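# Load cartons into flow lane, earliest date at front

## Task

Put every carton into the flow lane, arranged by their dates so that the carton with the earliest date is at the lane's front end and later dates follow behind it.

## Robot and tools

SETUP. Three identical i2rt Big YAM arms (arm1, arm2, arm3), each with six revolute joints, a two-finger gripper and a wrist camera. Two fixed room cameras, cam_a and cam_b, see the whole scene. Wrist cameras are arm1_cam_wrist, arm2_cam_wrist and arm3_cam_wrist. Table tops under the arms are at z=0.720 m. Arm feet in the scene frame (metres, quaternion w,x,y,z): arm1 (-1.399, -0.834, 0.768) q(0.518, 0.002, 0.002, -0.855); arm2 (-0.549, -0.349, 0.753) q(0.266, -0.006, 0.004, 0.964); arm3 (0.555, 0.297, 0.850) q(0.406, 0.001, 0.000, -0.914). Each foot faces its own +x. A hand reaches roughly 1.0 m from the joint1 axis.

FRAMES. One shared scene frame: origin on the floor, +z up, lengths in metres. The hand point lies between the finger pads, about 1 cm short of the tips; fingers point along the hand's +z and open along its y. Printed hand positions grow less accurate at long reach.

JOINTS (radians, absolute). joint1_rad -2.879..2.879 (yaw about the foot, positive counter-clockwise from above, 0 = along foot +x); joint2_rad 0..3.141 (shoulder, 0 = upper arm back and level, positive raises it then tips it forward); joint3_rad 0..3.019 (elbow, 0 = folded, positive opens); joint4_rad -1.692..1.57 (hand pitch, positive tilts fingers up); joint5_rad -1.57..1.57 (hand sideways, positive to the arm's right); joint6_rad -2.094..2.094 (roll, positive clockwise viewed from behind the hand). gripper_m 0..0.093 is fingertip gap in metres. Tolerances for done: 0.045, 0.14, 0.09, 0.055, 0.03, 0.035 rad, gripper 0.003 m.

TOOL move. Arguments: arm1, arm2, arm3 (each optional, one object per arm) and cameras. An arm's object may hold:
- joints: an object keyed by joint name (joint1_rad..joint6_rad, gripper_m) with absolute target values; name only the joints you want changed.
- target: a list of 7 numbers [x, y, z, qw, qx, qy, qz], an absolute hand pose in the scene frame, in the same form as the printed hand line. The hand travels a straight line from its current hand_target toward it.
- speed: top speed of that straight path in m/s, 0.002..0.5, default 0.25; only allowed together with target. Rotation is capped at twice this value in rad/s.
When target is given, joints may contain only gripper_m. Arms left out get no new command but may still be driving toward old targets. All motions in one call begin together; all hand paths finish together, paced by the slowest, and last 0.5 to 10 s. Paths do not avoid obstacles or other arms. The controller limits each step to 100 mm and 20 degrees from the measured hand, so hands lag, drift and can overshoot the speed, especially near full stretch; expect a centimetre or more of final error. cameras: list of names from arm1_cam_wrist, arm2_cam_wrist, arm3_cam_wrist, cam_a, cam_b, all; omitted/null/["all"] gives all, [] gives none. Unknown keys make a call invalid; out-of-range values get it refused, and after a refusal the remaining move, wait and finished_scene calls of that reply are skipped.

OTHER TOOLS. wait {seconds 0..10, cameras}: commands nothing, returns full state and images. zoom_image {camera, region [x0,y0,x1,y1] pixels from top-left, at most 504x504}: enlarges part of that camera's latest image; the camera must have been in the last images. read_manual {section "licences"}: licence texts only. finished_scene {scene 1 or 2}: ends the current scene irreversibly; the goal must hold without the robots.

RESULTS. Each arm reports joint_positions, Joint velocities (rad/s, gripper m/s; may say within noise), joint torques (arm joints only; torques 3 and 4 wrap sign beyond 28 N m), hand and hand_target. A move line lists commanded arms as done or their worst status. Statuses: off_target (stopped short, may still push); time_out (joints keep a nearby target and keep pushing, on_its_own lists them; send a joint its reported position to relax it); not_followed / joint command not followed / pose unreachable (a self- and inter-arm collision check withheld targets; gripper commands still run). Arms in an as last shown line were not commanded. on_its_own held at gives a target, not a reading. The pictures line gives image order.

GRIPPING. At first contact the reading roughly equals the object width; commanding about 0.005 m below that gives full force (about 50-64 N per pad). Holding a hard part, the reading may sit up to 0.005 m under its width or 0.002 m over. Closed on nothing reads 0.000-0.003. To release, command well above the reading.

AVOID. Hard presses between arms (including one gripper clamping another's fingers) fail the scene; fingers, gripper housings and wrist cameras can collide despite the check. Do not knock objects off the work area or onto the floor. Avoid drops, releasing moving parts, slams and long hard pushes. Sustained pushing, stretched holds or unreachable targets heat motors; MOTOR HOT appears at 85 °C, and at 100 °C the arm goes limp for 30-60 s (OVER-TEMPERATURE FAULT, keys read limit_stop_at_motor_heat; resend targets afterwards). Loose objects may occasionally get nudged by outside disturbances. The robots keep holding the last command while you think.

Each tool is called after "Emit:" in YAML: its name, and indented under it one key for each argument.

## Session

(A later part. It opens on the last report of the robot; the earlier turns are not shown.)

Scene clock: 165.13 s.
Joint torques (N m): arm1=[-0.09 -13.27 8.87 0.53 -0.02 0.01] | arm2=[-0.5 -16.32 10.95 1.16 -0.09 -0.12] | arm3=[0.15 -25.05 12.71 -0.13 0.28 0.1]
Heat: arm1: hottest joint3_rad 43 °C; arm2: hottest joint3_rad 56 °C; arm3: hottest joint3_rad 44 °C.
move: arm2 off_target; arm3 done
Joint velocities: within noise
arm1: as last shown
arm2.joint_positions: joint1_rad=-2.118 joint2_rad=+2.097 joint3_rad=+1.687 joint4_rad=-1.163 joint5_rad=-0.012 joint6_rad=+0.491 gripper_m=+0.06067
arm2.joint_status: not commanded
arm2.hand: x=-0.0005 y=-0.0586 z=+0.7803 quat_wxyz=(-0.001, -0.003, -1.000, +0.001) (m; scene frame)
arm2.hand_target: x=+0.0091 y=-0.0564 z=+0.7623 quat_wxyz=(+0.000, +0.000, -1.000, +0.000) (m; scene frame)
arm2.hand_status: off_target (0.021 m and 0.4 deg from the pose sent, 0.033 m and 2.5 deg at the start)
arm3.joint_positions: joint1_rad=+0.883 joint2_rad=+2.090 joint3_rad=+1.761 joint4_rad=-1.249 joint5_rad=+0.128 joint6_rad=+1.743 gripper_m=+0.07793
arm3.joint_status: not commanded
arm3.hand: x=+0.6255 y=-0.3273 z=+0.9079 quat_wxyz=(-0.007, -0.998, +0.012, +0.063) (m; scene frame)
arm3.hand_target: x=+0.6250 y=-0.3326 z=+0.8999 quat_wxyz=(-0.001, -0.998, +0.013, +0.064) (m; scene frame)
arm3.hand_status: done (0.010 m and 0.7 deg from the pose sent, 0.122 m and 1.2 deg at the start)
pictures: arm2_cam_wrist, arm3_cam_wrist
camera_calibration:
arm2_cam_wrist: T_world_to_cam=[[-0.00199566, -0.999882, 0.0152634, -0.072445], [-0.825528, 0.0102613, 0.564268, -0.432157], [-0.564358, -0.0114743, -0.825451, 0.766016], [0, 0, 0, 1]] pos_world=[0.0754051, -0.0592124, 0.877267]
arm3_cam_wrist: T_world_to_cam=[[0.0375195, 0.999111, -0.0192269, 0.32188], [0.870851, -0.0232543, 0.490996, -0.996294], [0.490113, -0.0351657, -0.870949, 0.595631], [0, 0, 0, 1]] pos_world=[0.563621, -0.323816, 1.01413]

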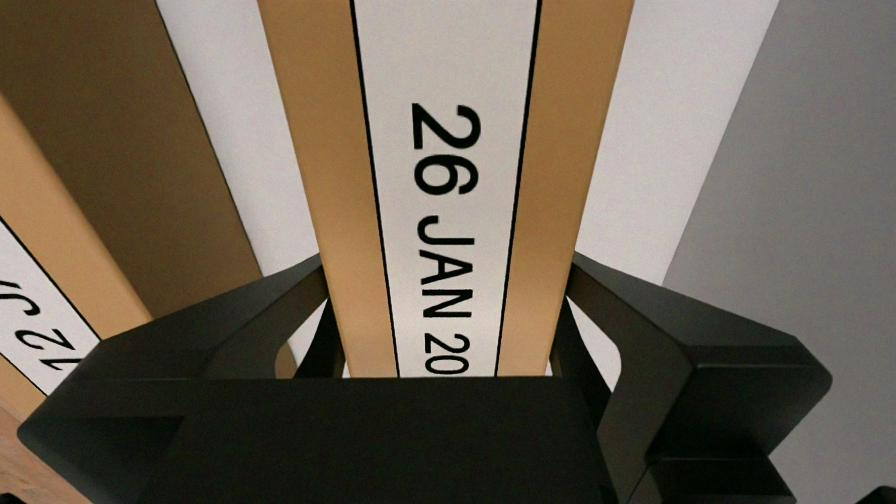

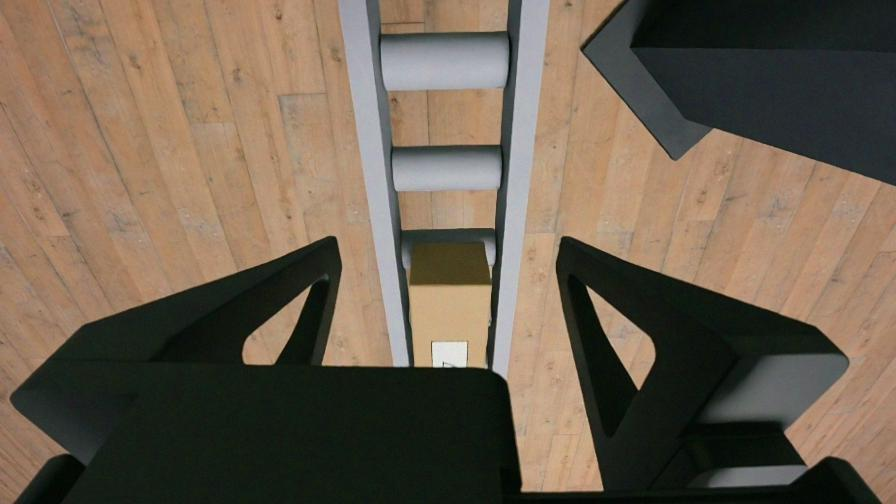

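Emit:
move:
  arm2: {"joints": {"gripper_m": 0.093}}
  arm3: {"joints": {"joint1_rad": 0.3, "joint2_rad": 1.488, "joint3_rad": 1.065, "joint4_rad": -1.128, "joint5_rad": 0.0, "joint6_rad": 0.618, "gripper_m": 0.093}}
  cameras: []

Emit:
move:
  arm2: {"joints": {"joint2_rad": 1.65}}
  cameras: []

Emit:
move:
  arm2: {"joints": {"joint2_rad": 1.35, "joint3_rad": 1.45}}
  arm3: {"joints": {"joint1_rad": -0.211, "joint2_rad": 1.508, "joint3_rad": 1.081, "joint4_rad": -1.12, "joint5_rad": 0.0, "joint6_rad": 0.625}}
  cameras: ["arm3_cam_wrist"]

Emit:
move:
  arm2: {"joints": {"joint1_rad": -0.8, "joint2_rad": 1.0, "joint3_rad": 1.2, "joint4_rad": -1.2}}
  arm3: {"target": [-0.010, 0.049, 0.783, 0, -1, 0, 0], "speed": 0.25}
  cameras: ["arm3_cam_wrist"]

Scene clock: 172.50 s.
Joint torques (N m): arm1=[-0.15 -13.33 8.87 0.51 -0.02 0] | arm2=[-0.5 -18.55 10.81 0.68 -0.06 -0.12] | arm3=[0.5 -14.56 10.41 0.58 0.01 -0.04]
Heat: arm1: hottest joint3_rad 43 °C; arm2: hottest joint3_rad 55 °C; arm3: hottest joint3_rad 44 °C.
move: arm2 done; arm3 done
Joint velocities: within noise
arm1: as last shown
arm2.joint_positions: joint1_rad=-2.118 joint2_rad=+2.121 joint3_rad=+1.687 joint4_rad=-1.153 joint5_rad=-0.013 joint6_rad=+0.491 gripper_m=+0.09294
arm2.joint_status: all done
arm2.hand: x=-0.0005 y=-0.0586 z=+0.7662 quat_wxyz=(+0.005, -0.003, -1.000, +0.004) (m; scene frame)
arm2.hand_target: x=+0.0091 y=-0.0564 z=+0.7623 quat_wxyz=(+0.000, +0.000, -1.000, +0.000) (m; scene frame)
arm2.hand_status: not commanded
arm3.joint_positions: joint1_rad=+0.296 joint2_rad=+1.476 joint3_rad=+1.063 joint4_rad=-1.133 joint5_rad=+0.002 joint6_rad=+0.627 gripper_m=+0.09291
arm3.joint_status: all done
arm3.hand: x=+0.3796 y=-0.0730 z=+0.9645 quat_wxyz=(-0.009, -0.968, -0.250, +0.008) (m; scene frame)
arm3.hand_target: x=+0.3806 y=-0.0756 z=+0.9608 quat_wxyz=(-0.008, -0.967, -0.256, +0.006) (m; scene frame)
arm3.hand_status: not commanded
pictures: none
No camera images: "cameras" was empty.

Scene clock: 174.10 s.
Joint torques (N m): arm1=[-0.21 -13.22 8.9 0.51 -0.02 0] | arm2=[-0.44 -15.68 12.49 1.52 -0.06 -0.14] | arm3=[0.56 -14.74 10.36 0.57 0.01 -0.02]
Heat: arm1: hottest joint3_rad 43 °C; arm2: hottest joint3_rad 55 °C; arm3: hottest joint3_rad 44 °C.
move: arm2 done
Joint velocities: within noise
arm1, arm3: as last shown
arm2.joint_positions: joint1_rad=-2.118 joint2_rad=+1.646 joint3_rad=+1.689 joint4_rad=-1.150 joint5_rad=-0.013 joint6_rad=+0.490 gripper_m=+0.09294
arm2.joint_status: all done
arm2.hand: x=-0.0127 y=-0.0603 z=+1.0546 quat_wxyz=(-0.205, +0.000, -0.973, -0.108) (m; scene frame)
arm2.hand_target: x=-0.0060 y=-0.0593 z=+1.0634 quat_wxyz=(-0.216, +0.004, -0.970, -0.112) (m; scene frame)
arm2.hand_status: not commanded
pictures: none
No camera images: "cameras" was empty.

Scene clock: 175.40 s.
Joint torques (N m): arm1=[-0.15 -13.27 8.87 0.51 -0.02 0] | arm2=[-1.2 -8.94 8.99 1.14 0.14 0.11] | arm3=[-0.44 -14.1 11.71 0.68 0.06 0.04]
Heat: arm1: hottest joint3_rad 43 °C; arm2: hottest joint3_rad 55 °C; arm3: hottest joint3_rad 44 °C.
move: arm2 done; arm3 done
Joint velocities: within noise
arm1: as last shown
arm2.joint_positions: joint1_rad=-2.107 joint2_rad=+1.336 joint3_rad=+1.474 joint4_rad=-1.137 joint5_rad=-0.018 joint6_rad=+0.463 gripper_m=+0.09294
arm2.joint_status: all done
arm2.hand: x=-0.1034 y=-0.0996 z=+1.1147 quat_wxyz=(-0.251, +0.020, -0.959, -0.132) (m; scene frame)
arm2.hand_target: x=-0.1011 y=-0.1085 z=+1.0950 quat_wxyz=(-0.233, +0.004, -0.965, -0.121) (m; scene frame)
arm2.hand_status: not commanded
arm3.joint_positions: joint1_rad=-0.205 joint2_rad=+1.489 joint3_rad=+1.063 joint4_rad=-1.128 joint5_rad=+0.001 joint6_rad=+0.627 gripper_m=+0.09292
arm3.joint_status: all done
arm3.hand: x=+0.2225 y=+0.0558 z=+0.9591 quat_wxyz=(-0.004, -1.000, -0.002, +0.006) (m; scene frame)
arm3.hand_target: x=+0.2141 y=+0.0524 z=+0.9581 quat_wxyz=(-0.007, -1.000, +0.000, +0.009) (m; scene frame)
arm3.hand_status: not commanded
pictures: arm3_cam_wrist
camera_calibration:
arm3_cam_wrist: T_world_to_cam=[[0.0115227, 0.999865, -0.0117015, -0.0462568], [0.81015, -0.0024759, 0.586217, -0.740527], [0.586109, -0.0162348, -0.81007, 0.770471], [0, 0, 0, 1]] pos_world=[0.148891, 0.0569255, 1.0577]

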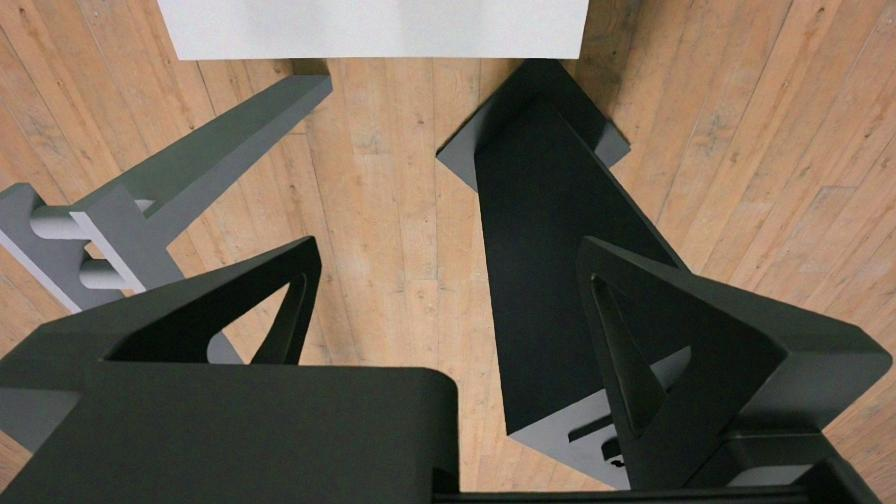

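Scene clock: 177.53 s.
Joint torques (N m): arm1=[-0.15 -13.27 8.85 0.53 -0.03 0] | arm2=[0.56 -4.25 9.42 1.07 0.02 0.06] | arm3=[-0.21 -25.23 12.3 -0.01 0.07 -0.03]
Heat: arm1: hottest joint3_rad 43 °C; arm2: hottest joint3_rad 55 °C; arm3: hottest joint3_rad 44 °C.
move: arm2 done; arm3 off_target
Joint velocities: within noise
arm1: as last shown
arm2.joint_positions: joint1_rad=-0.808 joint2_rad=+0.996 joint3_rad=+1.218 joint4_rad=-1.191 joint5_rad=-0.015 joint6_rad=+0.469 gripper_m=+0.09296
arm2.joint_status: all done
arm2.hand: x=-0.6392 y=+0.0298 z=+1.1142 quat_wxyz=(-0.120, +0.591, -0.753, -0.264) (m; scene frame)
arm2.hand_target: x=-0.6415 y=+0.0259 z=+1.1028 quat_wxyz=(-0.111, +0.593, -0.757, -0.252) (m; scene frame)
arm2.hand_status: not commanded
arm3.joint_positions: joint1_rad=-0.416 joint2_rad=+2.177 joint3_rad=+1.568 joint4_rad=-0.959 joint5_rad=+0.001 joint6_rad=+0.424 gripper_m=+0.09292
arm3.joint_status: not commanded
arm3.hand: x=-0.0001 y=+0.0501 z=+0.7875 quat_wxyz=(+0.000, -1.000, +0.002, +0.000) (m; scene frame)
arm3.hand_target: x=-0.0097 y=+0.0492 z=+0.7830 quat_wxyz=(+0.000, -1.000, +0.000, +0.000) (m; scene frame)
arm3.hand_status: off_target (0.011 m and 0.2 deg from the pose sent, 0.292 m and 0.9 deg at the start)
pictures: arm3_cam_wrist
camera_calibration:
arm3_cam_wrist: T_world_to_cam=[[0.0199238, 0.999797, -0.00288174, -0.0469592], [0.803653, -0.0143003, 0.594927, -0.465856], [0.594765, -0.0141691, -0.803775, 0.756817], [0, 0, 0, 1]] pos_world=[-0.074806, 0.0510112, 0.885325]

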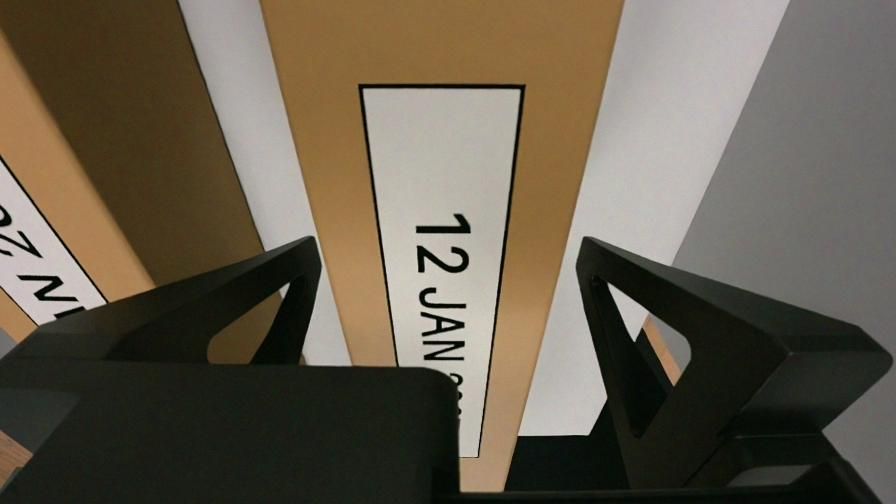

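Emit:
move:
  arm3: {"joints": {"gripper_m": 0.053}}
  cameras: []

Emit:
move:
  arm3: {"target": [0.22, 0.035, 0.955, 0, -1, 0, 0], "speed": 0.35}
  cameras: []

Emit:
move:
  arm3: {"joints": {"joint1_rad": 0.870, "joint2_rad": 2.135, "joint3_rad": 1.785, "joint4_rad": -1.19, "joint5_rad": 0.127, "joint6_rad": 1.745}}
  cameras: ["arm3_cam_wrist", "cam_b"]

Emit:
move:
  arm3: {"target": [0.629, -0.332, 0.757, -0.0008, -0.9978, 0.0131, 0.0645], "speed": 0.15}
  cameras: ["arm3_cam_wrist", "cam_b"]

Emit:
zoom_image:
  camera: "cam_b"
  region: [300, 150, 620, 330]

Scene clock: 184.07 s.
Joint torques (N m): arm1=[-0.09 -13.22 8.88 0.53 -0.02 0.01] | arm2=[0.56 -4.31 9.4 1.06 0.01 0.06] | arm3=[-0.21 -25 12.3 0.06 0.1 -0.03]
Heat: arm1: hottest joint3_rad 43 °C; arm2: hottest joint3_rad 54 °C; arm3: hottest joint3_rad 45 °C.
move: arm3 off_target
Joint velocities: within noise
arm1, arm2: as last shown
arm3.joint_positions: joint1_rad=-0.416 joint2_rad=+2.177 joint3_rad=+1.568 joint4_rad=-0.959 joint5_rad=+0.000 joint6_rad=+0.424 gripper_m=+0.05832
arm3.joint_status: gripper_m off_target (ended at +0.05835, target +0.05300)
arm3.hand: x=+0.0000 y=+0.0500 z=+0.7875 quat_wxyz=(-0.001, -1.000, +0.002, +0.000) (m; scene frame)
arm3.hand_target: x=-0.0097 y=+0.0492 z=+0.7830 quat_wxyz=(+0.000, -1.000, +0.000, +0.000) (m; scene frame)
arm3.hand_status: not commanded
pictures: none
No camera images: "cameras" was empty.

Scene clock: 185.90 s.
Joint torques (N m): arm1=[-0.15 -13.27 8.88 0.51 -0.02 0] | arm2=[0.5 -4.25 9.42 1.06 0.02 0.06] | arm3=[0.79 -17.73 10.73 -0.03 0.16 0.15]
Heat: arm1: hottest joint3_rad 43 °C; arm2: hottest joint3_rad 54 °C; arm3: hottest joint3_rad 45 °C.
move: arm3 done
Joint velocities: within noise
arm1, arm2: as last shown
arm3.joint_positions: joint1_rad=-0.177 joint2_rad=+1.549 joint3_rad=+1.098 joint4_rad=-1.127 joint5_rad=-0.001 joint6_rad=+0.658 gripper_m=+0.05832
arm3.joint_status: not commanded
arm3.hand: x=+0.2194 y=+0.0381 z=+0.9478 quat_wxyz=(+0.002, -1.000, -0.001, -0.004) (m; scene frame)
arm3.hand_target: x=+0.2200 y=+0.0350 z=+0.9550 quat_wxyz=(+0.000, -1.000, +0.000, +0.000) (m; scene frame)
arm3.hand_status: done (0.008 m and 0.5 deg from the pose sent, 0.277 m and 0.2 deg at the start)
pictures: none
No camera images: "cameras" was empty.

Scene clock: 187.83 s.
Joint torques (N m): arm1=[-0.15 -13.33 8.88 0.51 -0.02 0.01] | arm2=[0.5 -4.25 9.42 1.07 0.02 0.06] | arm3=[0.21 -29.1 14.76 -0.06 0.23 0.14]
Heat: arm1: hottest joint3_rad 43 °C; arm2: hottest joint3_rad 54 °C; arm3: hottest joint3_rad 45 °C.
move: arm3 done
Joint velocities: within noise
arm1.joint_positions: joint1_rad=+0.510 joint2_rad=+1.407 joint3_rad=+1.198 joint4_rad=-1.204 joint5_rad=+0.001 joint6_rad=-0.556 gripper_m=+0.09299
arm1.joint_status: not commanded
arm1.hand: x=-1.3869 y=-1.2741 z=+0.9584 quat_wxyz=(-0.039, -0.472, -0.878, +0.066) (m; scene frame)
arm1.hand_target: x=-1.3913 y=-1.2754 z=+0.9622 quat_wxyz=(-0.042, -0.475, -0.876, +0.071) (m; scene frame)
arm1.hand_status: not commanded
arm2: as last shown
arm3.joint_positions: joint1_rad=+0.866 joint2_rad=+2.147 joint3_rad=+1.731 joint4_rad=-1.182 joint5_rad=+0.126 joint6_rad=+1.736 gripper_m=+0.05833
arm3.joint_status: all done
arm3.hand: x=+0.6151 y=-0.3277 z=+0.8620 quat_wxyz=(+0.004, -0.998, +0.016, +0.063) (m; scene frame)
arm3.hand_target: x=+0.6200 y=-0.3475 z=+0.8888 quat_wxyz=(-0.025, -0.998, +0.020, +0.059) (m; scene frame)
arm3.hand_status: not commanded
pictures: arm3_cam_wrist, cam_b
camera_calibration:
arm3_cam_wrist: T_world_to_cam=[[0.0478859, 0.99885, 0.00235147, 0.296784], [0.870997, -0.0429087, 0.489411, -0.969848], [0.488949, -0.0213878, -0.87205, 0.566922], [0, 0, 0, 1]] pos_world=[0.553327, -0.325932, 0.968341]

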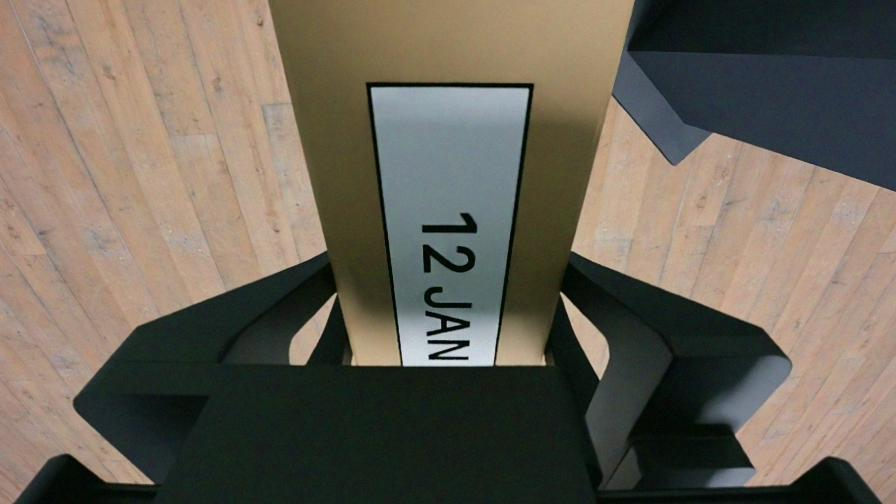

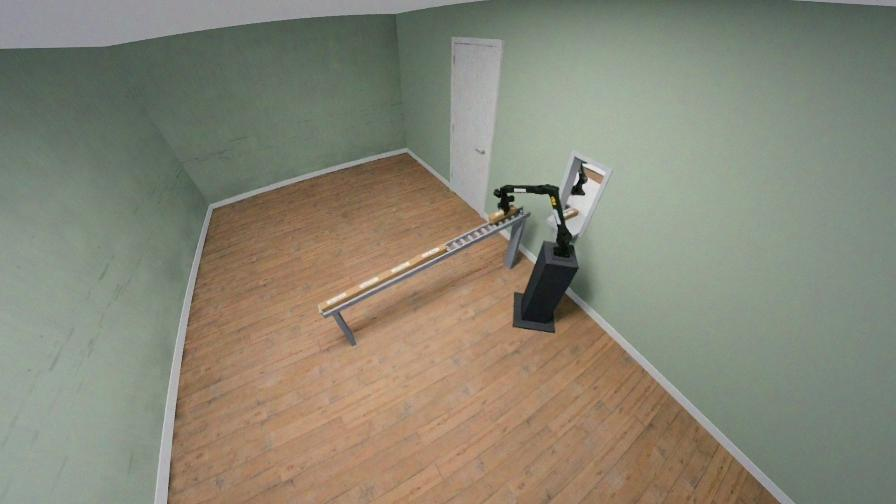

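Scene clock: 189.37 s.
Joint torques (N m): arm1=[-0.21 -13.27 8.88 0.53 -0.02 0] | arm2=[0.56 -4.25 9.42 1.07 0.01 0.07] | arm3=[0.32 -25.05 9.55 0.8 0.44 0.15]
Heat: arm1: hottest joint3_rad 43 °C; arm2: hottest joint3_rad 54 °C; arm3: hottest joint3_rad 45 °C.
move: arm3 off_target
Joint velocities: within noise
arm1, arm2: as last shown
arm3.joint_positions: joint1_rad=+0.884 joint2_rad=+2.255 joint3_rad=+1.684 joint4_rad=-1.000 joint5_rad=+0.123 joint6_rad=+1.742 gripper_m=+0.05833
arm3.joint_status: not commanded
arm3.hand: x=+0.6278 y=-0.3335 z=+0.7799 quat_wxyz=(-0.009, -0.998, +0.011, +0.060) (m; scene frame)
arm3.hand_target: x=+0.6289 y=-0.3312 z=+0.7576 quat_wxyz=(-0.001, -0.998, +0.013, +0.065) (m; scene frame)
arm3.hand_status: off_target (0.023 m and 1.1 deg from the pose sent, 0.106 m and 0.7 deg at the start)
pictures: arm3_cam_wrist, cam_b
camera_calibration:
arm3_cam_wrist: T_world_to_cam=[[0.036604, 0.999038, -0.0241538, 0.329904], [0.867999, -0.0198069, 0.496171, -0.936664], [0.495216, -0.0391273, -0.867889, 0.476008], [0, 0, 0, 1]] pos_world=[0.56522, -0.329514, 0.885836]

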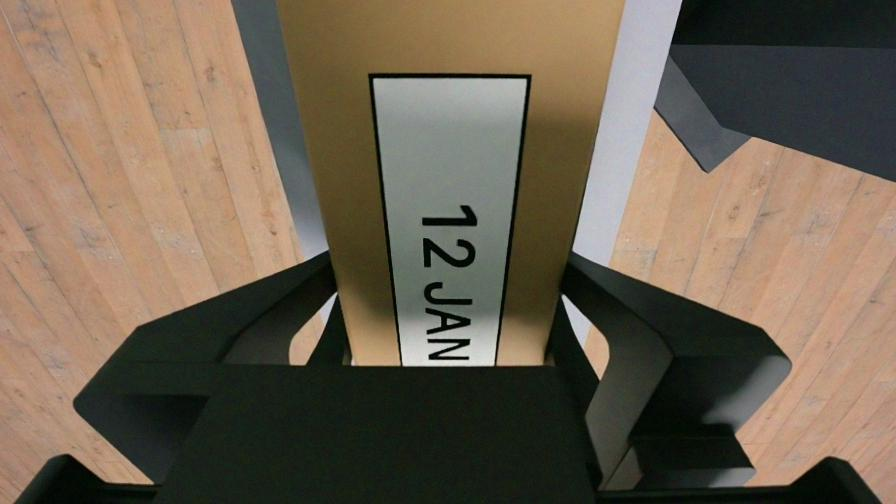

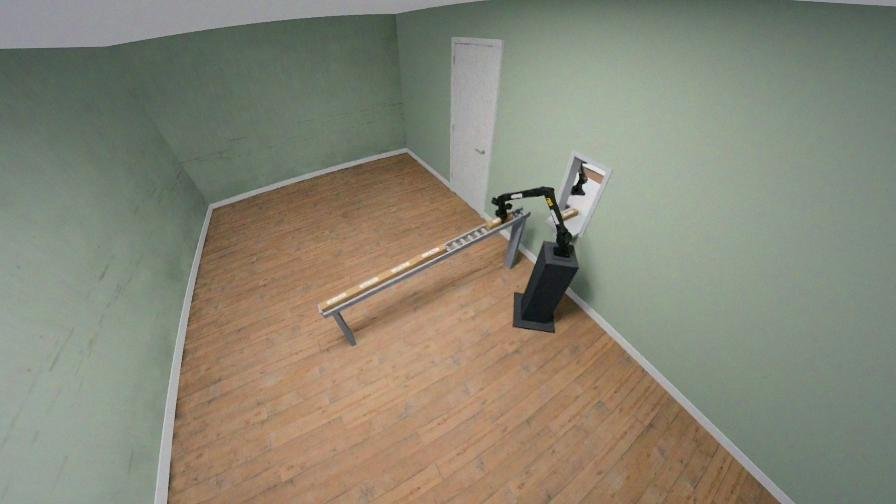

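Scaled by 1.575 from the camera's 896x504 image, which has a finer 1280x720 frame.

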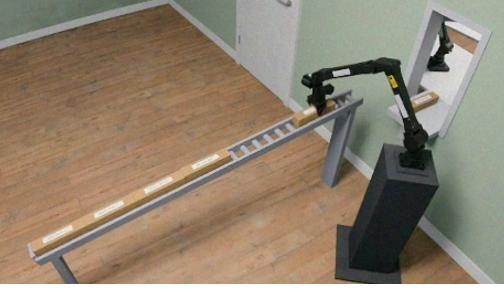

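Emit:
move:
  arm3: {"joints": {"gripper_m": 0.078}}
  cameras: []

Emit:
move:
  arm3: {"target": [0.625, -0.333, 0.90, -0.0008, -0.9978, 0.0131, 0.0645], "speed": 0.3}
  cameras: ["arm3_cam_wrist"]

Emit:
move:
  arm3: {"joints": {"joint1_rad": -0.022, "joint2_rad": 1.702, "joint3_rad": 1.30, "joint4_rad": -1.164, "joint5_rad": 0.0, "joint6_rad": 0.814, "gripper_m": 0.093}}
  cameras: []

Emit:
move:
  arm3: {"target": [-0.013, -0.065, 0.783, 0, -1, 0, 0], "speed": 0.3}
  cameras: ["arm3_cam_wrist"]

Scene clock: 192.97 s.
Joint torques (N m): arm1=[-0.15 -13.22 8.88 0.53 -0.02 0] | arm2=[0.56 -4.25 9.42 1.07 0.01 0.06] | arm3=[0.26 -25.58 9.51 0.65 0.28 0.14]
Heat: arm1: hottest joint3_rad 43 °C; arm2: hottest joint3_rad 54 °C; arm3: hottest joint3_rad 45 °C.
move: arm3 done
Joint velocities: within noise
arm1, arm2: as last shown
arm3.joint_positions: joint1_rad=+0.884 joint2_rad=+2.259 joint3_rad=+1.684 joint4_rad=-0.995 joint5_rad=+0.127 joint6_rad=+1.743 gripper_m=+0.07785
arm3.joint_status: all done
arm3.hand: x=+0.6271 y=-0.3341 z=+0.7775 quat_wxyz=(-0.010, -0.998, +0.012, +0.062) (m; scene frame)
arm3.hand_target: x=+0.6289 y=-0.3312 z=+0.7575 quat_wxyz=(-0.001, -0.998, +0.013, +0.065) (m; scene frame)
arm3.hand_status: not commanded
pictures: none
No camera images: "cameras" was empty.

Scene clock: 194.33 s.
Joint torques (N m): arm1=[-0.15 -13.27 8.88 0.51 -0.03 0] | arm2=[0.5 -4.25 9.43 1.06 0.02 0.07] | arm3=[-0.03 -25.29 12.67 -0.08 0.28 0.09]
Heat: arm1: hottest joint3_rad 43 °C; arm2: hottest joint3_rad 54 °C; arm3: hottest joint3_rad 45 °C.
move: arm3 done
Joint velocities: within noise
arm1, arm2: as last shown
arm3.joint_positions: joint1_rad=+0.884 joint2_rad=+2.090 joint3_rad=+1.761 joint4_rad=-1.249 joint5_rad=+0.128 joint6_rad=+1.743 gripper_m=+0.07794
arm3.joint_status: not commanded
arm3.hand: x=+0.6258 y=-0.3273 z=+0.9080 quat_wxyz=(-0.007, -0.998, +0.011, +0.063) (m; scene frame)
arm3.hand_target: x=+0.6250 y=-0.3327 z=+0.8999 quat_wxyz=(-0.001, -0.998, +0.013, +0.064) (m; scene frame)
arm3.hand_status: done (0.010 m and 0.7 deg from the pose sent, 0.123 m and 1.1 deg at the start)
pictures: arm3_cam_wrist
camera_calibration:
arm3_cam_wrist: T_world_to_cam=[[0.0371607, 0.999125, -0.0191959, 0.322149], [0.870863, -0.022957, 0.490989, -0.996423], [0.490119, -0.0349625, -0.870954, 0.595684], [0, 0, 0, 1]] pos_world=[0.563821, -0.323915, 1.01423]

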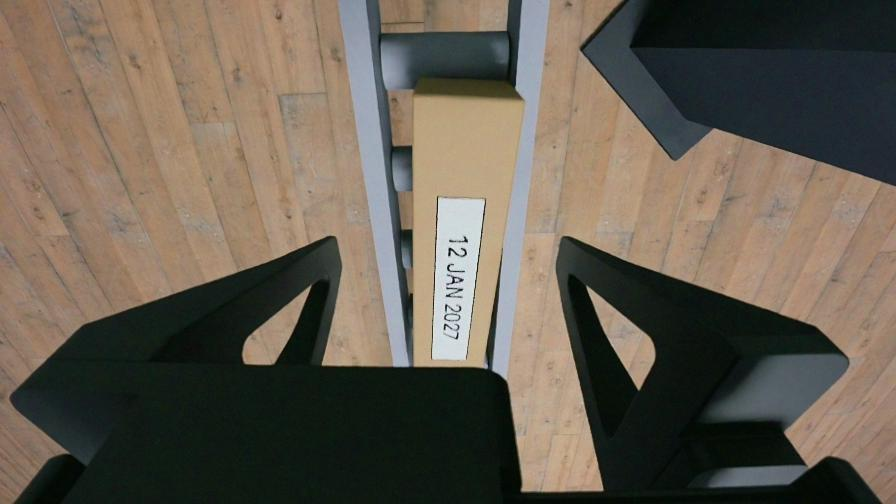

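Scene clock: 195.93 s.
Joint torques (N m): arm1=[-0.15 -13.33 8.88 0.51 -0.01 0] | arm2=[0.5 -4.19 9.4 1.07 0.01 0.06] | arm3=[-0.32 -18.55 10.3 0.62 0.02 -0.04]
Heat: arm1: hottest joint3_rad 43 °C; arm2: hottest joint3_rad 53 °C; arm3: hottest joint3_rad 45 °C.
move: arm3 done
Joint velocities: within noise
arm1, arm2: as last shown
arm3.joint_positions: joint1_rad=-0.015 joint2_rad=+1.684 joint3_rad=+1.299 joint4_rad=-1.169 joint5_rad=+0.002 joint6_rad=+0.823 gripper_m=+0.09291
arm3.joint_status: all done
arm3.hand: x=+0.2198 y=-0.0608 z=+0.9590 quat_wxyz=(-0.005, -1.000, +0.001, +0.005) (m; scene frame)
arm3.hand_target: x=+0.2167 y=-0.0597 z=+0.9511 quat_wxyz=(-0.002, -1.000, +0.000, +0.001) (m; scene frame)
arm3.hand_status: not commanded
pictures: none
No camera images: "cameras" was empty.

Scene clock: 197.97 s.
Joint torques (N m): arm1=[-0.09 -13.27 8.88 0.53 -0.02 0] | arm2=[0.56 -4.25 9.43 1.07 0.02 0.06] | arm3=[-0.15 -27.63 13.12 0.02 0.05 -0.02]
Heat: arm1: hottest joint3_rad 43 °C; arm2: hottest joint3_rad 53 °C; arm3: hottest joint3_rad 45 °C.
move: arm3 done
Joint velocities: within noise
arm1: as last shown
arm2.joint_positions: joint1_rad=-0.808 joint2_rad=+0.996 joint3_rad=+1.218 joint4_rad=-1.191 joint5_rad=-0.015 joint6_rad=+0.469 gripper_m=+0.09296
arm2.joint_status: not commanded
arm2.hand: x=-0.6392 y=+0.0298 z=+1.1142 quat_wxyz=(-0.120, +0.591, -0.753, -0.264) (m; scene frame)
arm2.hand_target: x=-0.6415 y=+0.0259 z=+1.1028 quat_wxyz=(-0.111, +0.593, -0.757, -0.252) (m; scene frame)
arm2.hand_status: not commanded
arm3.joint_positions: joint1_rad=-0.266 joint2_rad=+2.309 joint3_rad=+1.821 joint4_rad=-1.080 joint5_rad=+0.002 joint6_rad=+0.578 gripper_m=+0.09291
arm3.joint_status: not commanded
arm3.hand: x=-0.0054 y=-0.0608 z=+0.7886 quat_wxyz=(+0.000, -1.000, +0.004, +0.001) (m; scene frame)
arm3.hand_target: x=-0.0127 y=-0.0647 z=+0.7831 quat_wxyz=(+0.000, -1.000, +0.000, +0.000) (m; scene frame)
arm3.hand_status: done (0.010 m and 0.5 deg from the pose sent, 0.292 m and 0.9 deg at the start)
pictures: arm3_cam_wrist
camera_calibration:
arm3_cam_wrist: T_world_to_cam=[[0.0236964, 0.999717, -0.00213165, 0.063463], [0.803665, -0.0177811, 0.594816, -0.464026], [0.59461, -0.0158082, -0.803859, 0.759188], [0, 0, 0, 1]] pos_world=[-0.0800037, -0.0596946, 0.886426]

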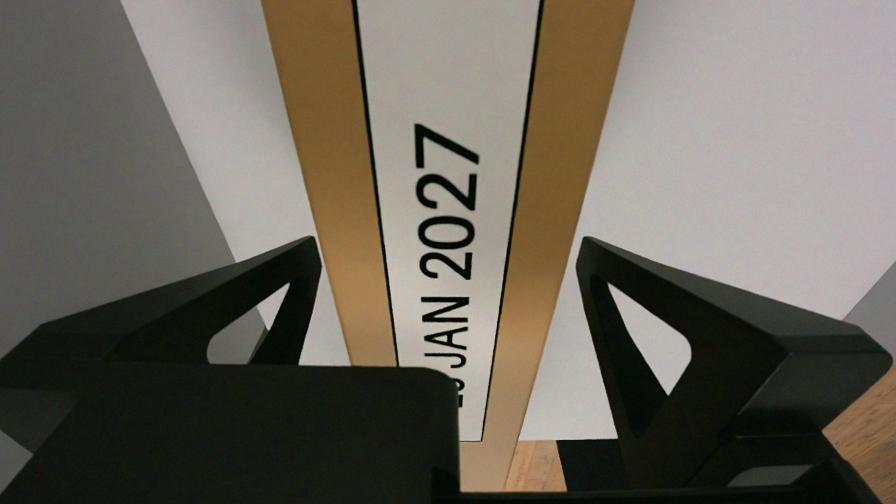

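Emit:
move:
  arm3: {"joints": {"gripper_m": 0.053}}
  cameras: []

Emit:
move:
  arm3: {"target": [0.22, -0.06, 0.955, 0, -1, 0, 0], "speed": 0.35}
  cameras: ["cam_b"]

Emit:
zoom_image:
  camera: "cam_b"
  region: [300, 150, 620, 330]

Emit:
move:
  arm3: {"joints": {"joint1_rad": 0.870, "joint2_rad": 2.135, "joint3_rad": 1.785, "joint4_rad": -1.19, "joint5_rad": 0.127, "joint6_rad": 1.745}}
  cameras: ["arm3_cam_wrist", "cam_b"]

Emit:
zoom_image:
  camera: "cam_b"
  region: [300, 150, 620, 330]

Scene clock: 202.60 s.
Joint torques (N m): arm1=[-0.15 -13.27 8.88 0.51 -0.02 0] | arm2=[0.44 -4.25 9.42 1.07 0.01 0.06] | arm3=[0.03 -27.46 13.18 0.08 0.11 -0.02]
Heat: arm1: hottest joint3_rad 43 °C; arm2: hottest joint3_rad 53 °C; arm3: hottest joint3_rad 46 °C.
move: arm3 off_target
Joint velocities: within noise
arm1, arm2: as last shown
arm3.joint_positions: joint1_rad=-0.266 joint2_rad=+2.309 joint3_rad=+1.821 joint4_rad=-1.080 joint5_rad=+0.001 joint6_rad=+0.577 gripper_m=+0.05840
arm3.joint_status: gripper_m off_target (ended at +0.05842, target +0.05300)
arm3.hand: x=-0.0052 y=-0.0609 z=+0.7886 quat_wxyz=(+0.000, -1.000, +0.004, +0.000) (m; scene frame)
arm3.hand_target: x=-0.0127 y=-0.0647 z=+0.7831 quat_wxyz=(+0.000, -1.000, +0.000, +0.000) (m; scene frame)
arm3.hand_status: not commanded
pictures: none
No camera images: "cameras" was empty.

Scene clock: 204.43 s.
Joint torques (N m): arm1=[-0.15 -13.27 8.88 0.53 -0.02 0] | arm2=[0.5 -4.25 9.42 1.09 0.02 0.06] | arm3=[0.56 -21.19 11.15 -0.02 0.18 0.17]
Heat: arm1: hottest joint3_rad 43 °C; arm2: hottest joint3_rad 53 °C; arm3: hottest joint3_rad 45 °C.
move: arm3 done
Joint velocities: within noise
arm1, arm2: as last shown
arm3.joint_positions: joint1_rad=-0.020 joint2_rad=+1.705 joint3_rad=+1.289 joint4_rad=-1.166 joint5_rad=-0.002 joint6_rad=+0.811 gripper_m=+0.05840
arm3.joint_status: not commanded
arm3.hand: x=+0.2209 y=-0.0567 z=+0.9459 quat_wxyz=(+0.004, -1.000, -0.002, -0.006) (m; scene frame)
arm3.hand_target: x=+0.2200 y=-0.0599 z=+0.9549 quat_wxyz=(+0.000, -1.000, +0.000, +0.000) (m; scene frame)
arm3.hand_status: done (0.010 m and 0.8 deg from the pose sent, 0.280 m and 0.4 deg at the start)
pictures: cam_b

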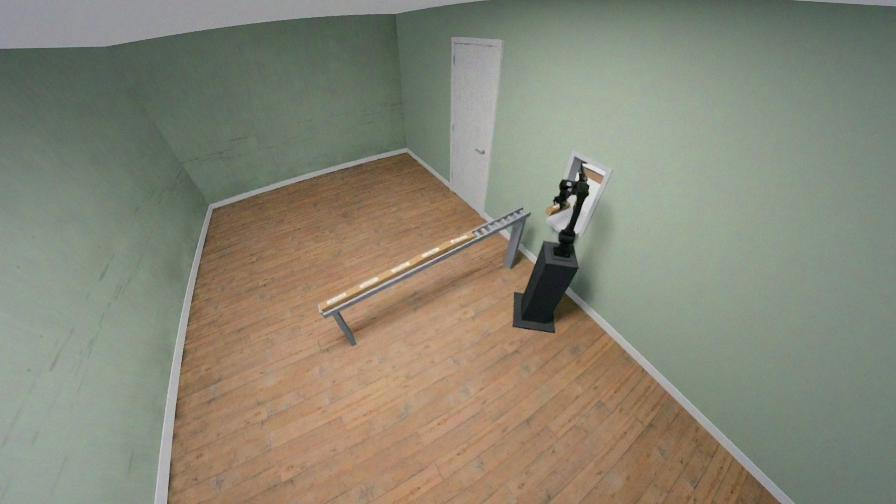

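Scaled by 1.575 from the camera's 896x504 image, which has a finer 1280x720 frame.

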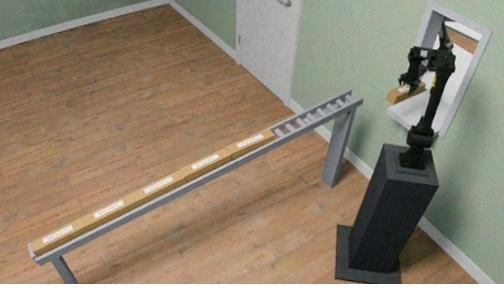

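Scene clock: 206.50 s.
Joint torques (N m): arm1=[-0.15 -13.27 8.88 0.53 -0.02 0] | arm2=[0.5 -4.25 9.42 1.06 0.01 0.06] | arm3=[0.56 -29.92 14.71 -0.09 0.28 0.17]
Heat: arm1: hottest joint3_rad 43 °C; arm2: hottest joint3_rad 53 °C; arm3: hottest joint3_rad 46 °C.
move: arm3 done
Joint velocities: within noise
arm1.joint_positions: joint1_rad=+0.510 joint2_rad=+1.407 joint3_rad=+1.198 joint4_rad=-1.204 joint5_rad=+0.001 joint6_rad=-0.556 gripper_m=+0.09299
arm1.joint_status: not commanded
arm1.hand: x=-1.3869 y=-1.2741 z=+0.9584 quat_wxyz=(-0.039, -0.472, -0.878, +0.066) (m; scene frame)
arm1.hand_target: x=-1.3913 y=-1.2754 z=+0.9622 quat_wxyz=(-0.042, -0.475, -0.876, +0.071) (m; scene frame)
arm1.hand_status: not commanded
arm2: as last shown
arm3.joint_positions: joint1_rad=+0.864 joint2_rad=+2.155 joint3_rad=+1.731 joint4_rad=-1.182 joint5_rad=+0.125 joint6_rad=+1.736 gripper_m=+0.05841
arm3.joint_status: all done
arm3.hand: x=+0.6135 y=-0.3269 z=+0.8575 quat_wxyz=(+0.009, -0.998, +0.017, +0.063) (m; scene frame)
arm3.hand_target: x=+0.6200 y=-0.3476 z=+0.8889 quat_wxyz=(-0.025, -0.998, +0.020, +0.059) (m; scene frame)
arm3.hand_status: not commanded
pictures: arm3_cam_wrist, cam_b
camera_calibration:
arm3_cam_wrist: T_world_to_cam=[[0.0501871, 0.998685, 0.0104429, 0.287653], [0.870849, -0.0488774, 0.489115, -0.96783], [0.488982, -0.0154531, -0.872157, 0.565804], [0, 0, 0, 1]] pos_world=[0.551729, -0.325836, 0.963846]

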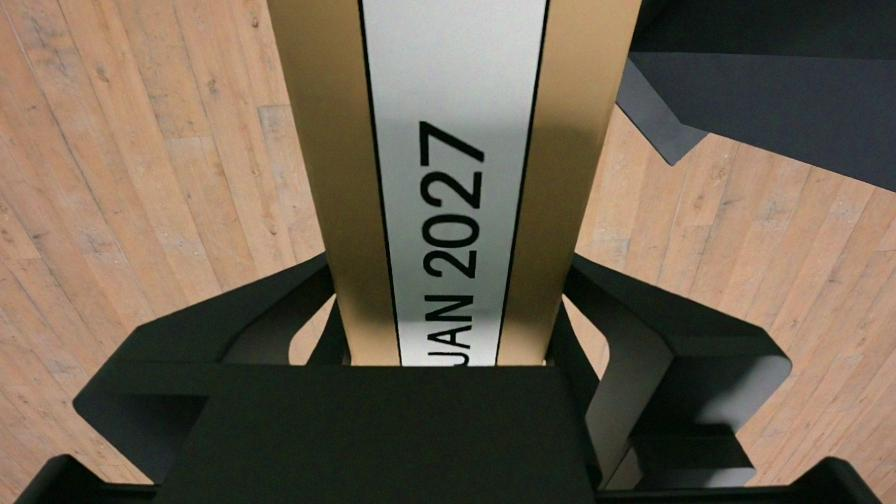

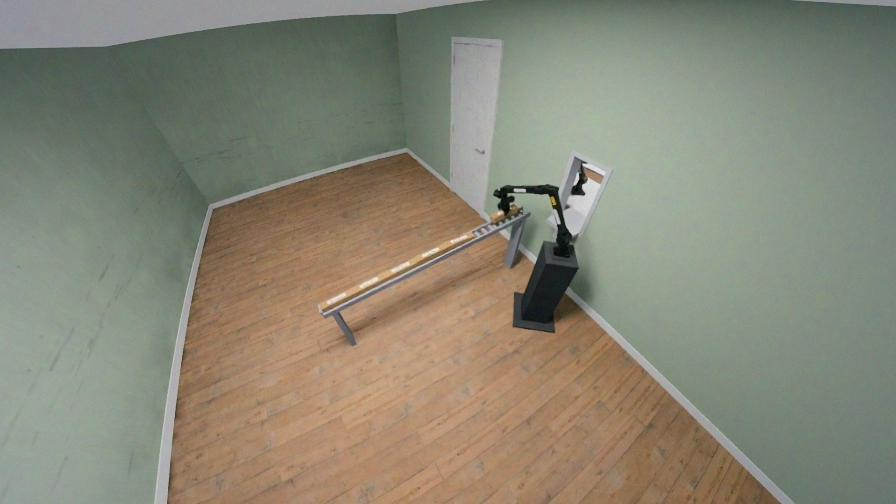

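Scaled by 1.575 from the camera's 896x504 image, which has a finer 1280x720 frame.

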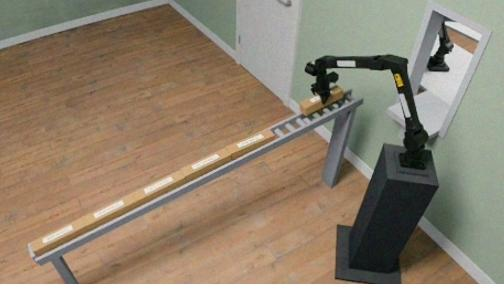

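Emit:
move:
  arm3: {"target": [0.629, -0.332, 0.757, -0.0008, -0.9978, 0.0131, 0.0645], "speed": 0.15}
  cameras: []

Emit:
move:
  arm3: {"joints": {"gripper_m": 0.078}}
  cameras: []

Emit:
move:
  arm3: {"target": [0.625, -0.333, 0.90, -0.0008, -0.9978, 0.0131, 0.0645], "speed": 0.3}
  cameras: ["arm3_cam_wrist", "cam_b"]

Emit:
zoom_image:
  camera: "cam_b"
  region: [300, 150, 620, 330]

Scene clock: 213.83 s.
Joint torques (N m): arm1=[-0.15 -13.27 8.87 0.51 -0.02 0] | arm2=[0.5 -4.25 9.42 1.09 0.02 0.06] | arm3=[0.44 -25.17 9.59 0.81 0.46 0.16]
Heat: arm1: hottest joint3_rad 43 °C; arm2: hottest joint3_rad 53 °C; arm3: hottest joint3_rad 47 °C.
move: arm3 off_target
Joint velocities: within noise
arm1, arm2: as last shown
arm3.joint_positions: joint1_rad=+0.883 joint2_rad=+2.258 joint3_rad=+1.683 joint4_rad=-0.999 joint5_rad=+0.123 joint6_rad=+1.743 gripper_m=+0.05841
arm3.joint_status: not commanded
arm3.hand: x=+0.6269 y=-0.3331 z=+0.7782 quat_wxyz=(-0.008, -0.998, +0.012, +0.060) (m; scene frame)
arm3.hand_target: x=+0.6288 y=-0.3313 z=+0.7574 quat_wxyz=(-0.001, -0.998, +0.013, +0.065) (m; scene frame)
arm3.hand_status: off_target (0.021 m and 1.0 deg from the pose sent, 0.102 m and 1.2 deg at the start)
pictures: none
No camera images: "cameras" was empty.

Scene clock: 214.40 s.
Joint torques (N m): arm1=[-0.09 -13.27 8.88 0.51 -0.02 0.01] | arm2=[0.5 -4.25 9.42 1.07 0.01 0.07] | arm3=[0.56 -25.47 9.61 0.59 0.29 0.14]
Heat: arm1: hottest joint3_rad 43 °C; arm2: hottest joint3_rad 53 °C; arm3: hottest joint3_rad 46 °C.
move: arm3 done
Joint velocities: within noise
arm1, arm2: as last shown
arm3.joint_positions: joint1_rad=+0.883 joint2_rad=+2.258 joint3_rad=+1.683 joint4_rad=-0.995 joint5_rad=+0.127 joint6_rad=+1.743 gripper_m=+0.07784
arm3.joint_status: all done
arm3.hand: x=+0.6264 y=-0.3341 z=+0.7778 quat_wxyz=(-0.010, -0.998, +0.012, +0.062) (m; scene frame)
arm3.hand_target: x=+0.6288 y=-0.3313 z=+0.7575 quat_wxyz=(-0.001, -0.998, +0.013, +0.065) (m; scene frame)
arm3.hand_status: not commanded
pictures: none
No camera images: "cameras" was empty.

Scene clock: 215.77 s.
Joint torques (N m): arm1=[-0.15 -13.33 8.88 0.51 -0.02 0.01] | arm2=[0.5 -4.19 9.4 1.07 0.01 0.06] | arm3=[-0.03 -25 12.68 -0.12 0.26 0.09]
Heat: arm1: hottest joint3_rad 43 °C; arm2: hottest joint3_rad 53 °C; arm3: hottest joint3_rad 46 °C.
move: arm3 done
Joint velocities: within noise
arm1, arm2: as last shown
arm3.joint_positions: joint1_rad=+0.883 joint2_rad=+2.090 joint3_rad=+1.761 joint4_rad=-1.249 joint5_rad=+0.128 joint6_rad=+1.743 gripper_m=+0.07795
arm3.joint_status: not commanded
arm3.hand: x=+0.6251 y=-0.3275 z=+0.9080 quat_wxyz=(-0.007, -0.998, +0.012, +0.063) (m; scene frame)
arm3.hand_target: x=+0.6249 y=-0.3327 z=+0.8999 quat_wxyz=(-0.001, -0.998, +0.013, +0.064) (m; scene frame)
arm3.hand_status: done (0.010 m and 0.7 deg from the pose sent, 0.122 m and 1.1 deg at the start)
pictures: arm3_cam_wrist, cam_b
camera_calibration:
arm3_cam_wrist: T_world_to_cam=[[0.0382963, 0.999074, -0.0195992, 0.32193], [0.870803, -0.0237461, 0.491058, -0.996106], [0.490138, -0.0358728, -0.870906, 0.595672], [0, 0, 0, 1]] pos_world=[0.563122, -0.323917, 1.01423]

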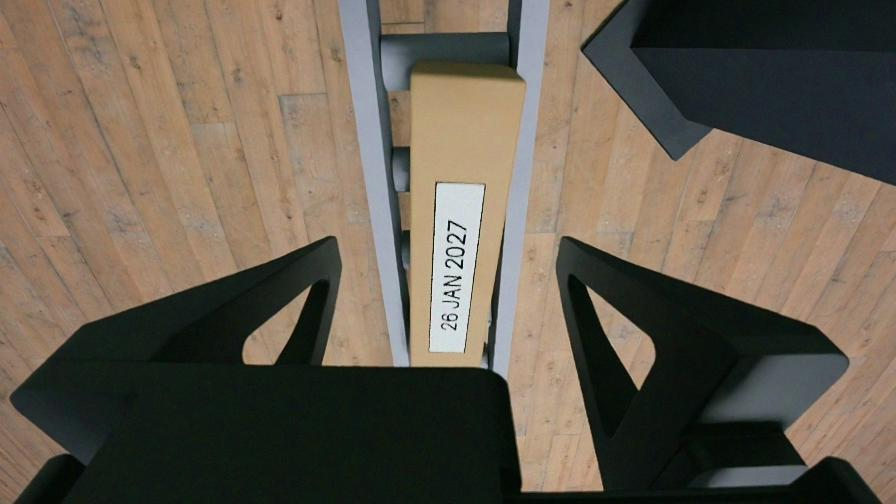

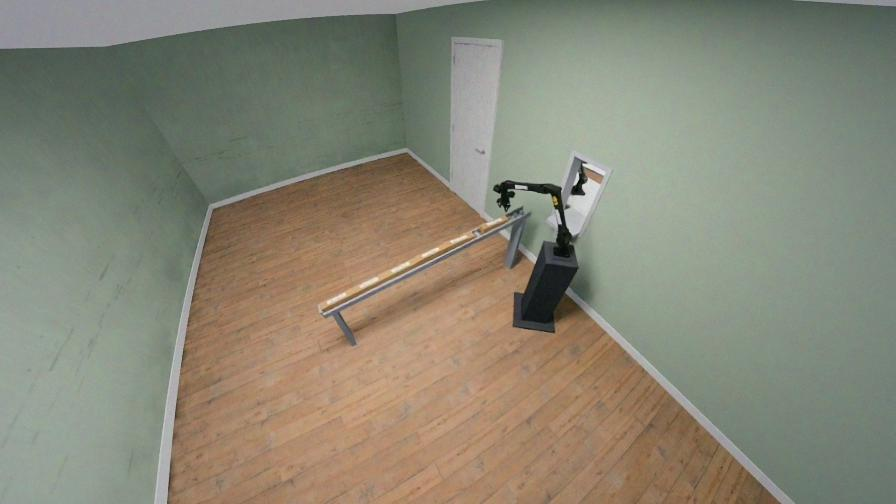

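Scaled by 1.575 from the camera's 896x504 image, which has a finer 1280x720 frame.

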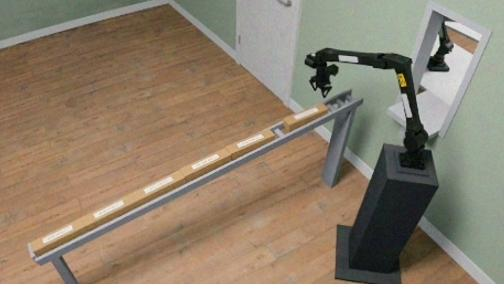

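Emit:
move:
  arm3: {"target": [0.615, -0.327, 0.93, -0.0008, -0.9978, 0.0131, 0.0645], "speed": 0.2}
  cameras: ["arm3_cam_wrist", "cam_b"]

Emit:
zoom_image:
  camera: "cam_b"
  region: [440, 180, 560, 260]

Scene clock: 219.90 s.
Joint torques (N m): arm1=[-0.15 -13.27 8.88 0.51 -0.02 0.01] | arm2=[0.5 -4.25 9.43 1.07 0.02 0.07] | arm3=[-0.85 -28.22 13.05 -0.13 0.29 -0.02]
Heat: arm1: hottest joint3_rad 43 °C; arm2: hottest joint3_rad 53 °C; arm3: hottest joint3_rad 46 °C.
move: arm3 off_target
Joint velocities: within noise
arm1, arm2: as last shown
arm3.joint_positions: joint1_rad=+0.878 joint2_rad=+2.078 joint3_rad=+1.761 joint4_rad=-1.299 joint5_rad=+0.128 joint6_rad=+1.740 gripper_m=+0.07795
arm3.joint_status: not commanded
arm3.hand: x=+0.6205 y=-0.3166 z=+0.9155 quat_wxyz=(+0.012, -0.998, +0.011, +0.066) (m; scene frame)
arm3.hand_target: x=+0.6148 y=-0.3265 z=+0.9300 quat_wxyz=(-0.001, -0.998, +0.013, +0.065) (m; scene frame)
arm3.hand_status: off_target (0.019 m and 1.5 deg from the pose sent, 0.024 m and 0.7 deg at the start)
pictures: arm3_cam_wrist, cam_b
camera_calibration:
arm3_cam_wrist: T_world_to_cam=[[0.0393844, 0.999056, 0.0183069, 0.275984], [0.873655, -0.043321, 0.484613, -0.997645], [0.484949, -0.00309222, -0.874537, 0.621727], [0, 0, 0, 1]] pos_world=[0.559223, -0.31702, 1.02214]

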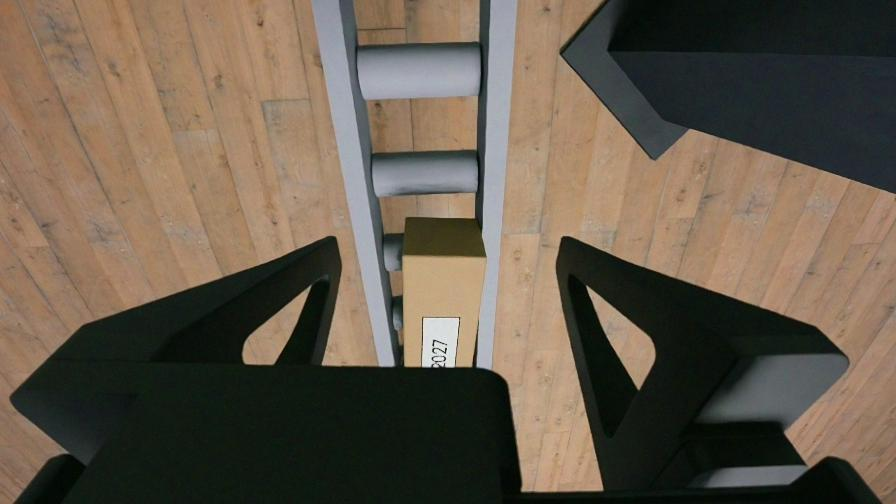

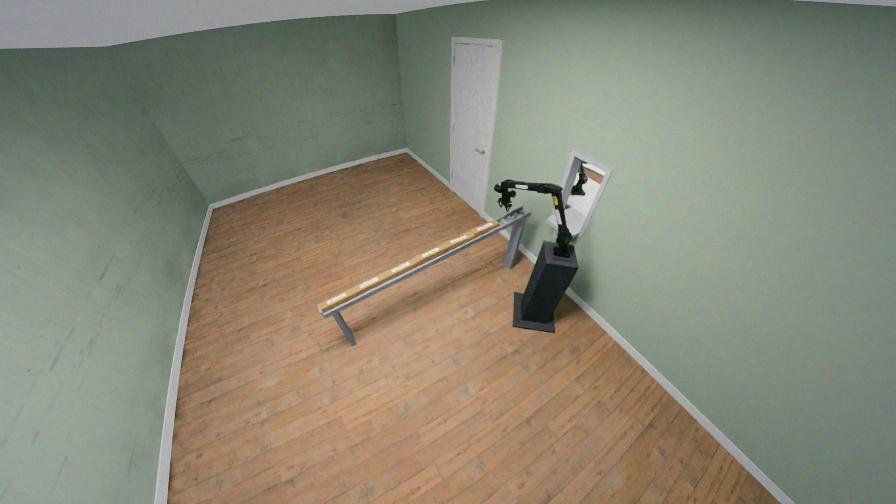

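Scaled by 4.200 from the camera's 896x504 image, which has a finer 1280x720 frame.

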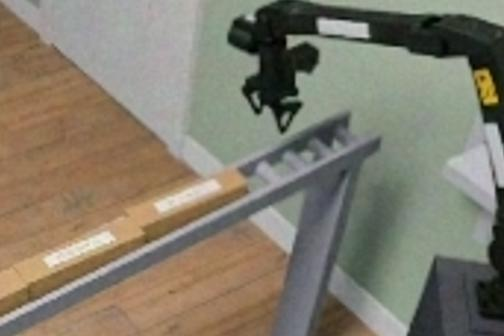

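Emit:
wait:
  seconds: 0.5
  cameras: ["cam_b"]

Emit:
zoom_image:
  camera: "cam_b"
  region: [440, 180, 560, 260]

Scene clock: 222.87 s.
Joint torques (N m): arm1=[-0.15 -13.27 8.88 0.5 -0.02 0.01] | arm2=[0.56 -4.25 9.42 1.06 0.01 0.07] | arm3=[-0.97 -28.04 13.11 -0.18 0.29 -0.01]
Heat: arm1: hottest joint3_rad 43 °C; arm2: hottest joint3_rad 52 °C; arm3: hottest joint3_rad 46 °C.
Joint velocities: within noise
arm1.joint_positions: joint1_rad=+0.510 joint2_rad=+1.407 joint3_rad=+1.198 joint4_rad=-1.204 joint5_rad=+0.001 joint6_rad=-0.556 gripper_m=+0.09299
arm1.joint_status: not commanded
arm1.hand: x=-1.3869 y=-1.2741 z=+0.9584 quat_wxyz=(-0.039, -0.472, -0.878, +0.066) (m; scene frame)
arm1.hand_target: x=-1.3913 y=-1.2754 z=+0.9622 quat_wxyz=(-0.042, -0.475, -0.876, +0.071) (m; scene frame)
arm1.hand_status: not commanded
arm2.joint_positions: joint1_rad=-0.808 joint2_rad=+0.996 joint3_rad=+1.218 joint4_rad=-1.191 joint5_rad=-0.015 joint6_rad=+0.469 gripper_m=+0.09296
arm2.joint_status: not commanded
arm2.hand: x=-0.6392 y=+0.0298 z=+1.1142 quat_wxyz=(-0.120, +0.591, -0.753, -0.264) (m; scene frame)
arm2.hand_target: x=-0.6415 y=+0.0259 z=+1.1028 quat_wxyz=(-0.111, +0.593, -0.757, -0.252) (m; scene frame)
arm2.hand_status: not commanded
arm3.joint_positions: joint1_rad=+0.878 joint2_rad=+2.078 joint3_rad=+1.761 joint4_rad=-1.299 joint5_rad=+0.128 joint6_rad=+1.740 gripper_m=+0.07795
arm3.joint_status: not commanded
arm3.hand: x=+0.6205 y=-0.3165 z=+0.9155 quat_wxyz=(+0.012, -0.998, +0.011, +0.066) (m; scene frame)
arm3.hand_target: x=+0.6148 y=-0.3265 z=+0.9300 quat_wxyz=(-0.001, -0.998, +0.013, +0.065) (m; scene frame)
arm3.hand_status: off_target (0.019 m and 1.5 deg from the pose sent, 0.024 m and 0.7 deg at the start)
wait: 0.50 s; at rest from the start
pictures: cam_b

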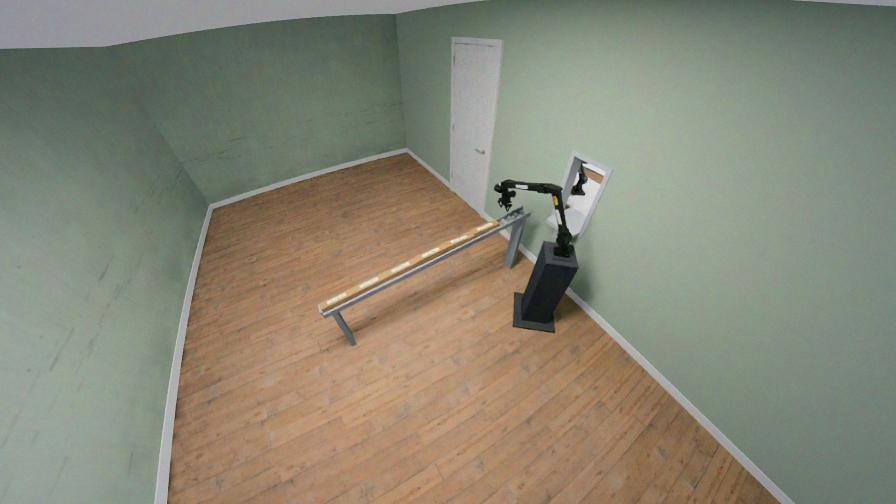

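Scaled by 4.200 from the camera's 896x504 image, which has a finer 1280x720 frame.

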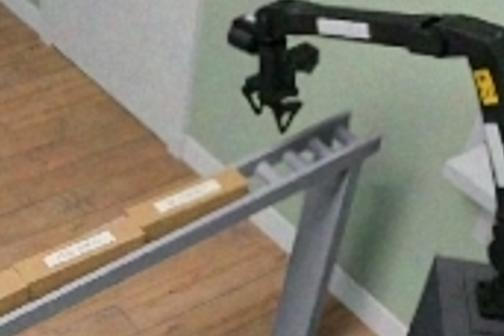

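Emit:
finished_scene:
  scene: 2

The scene is finished: the task was done.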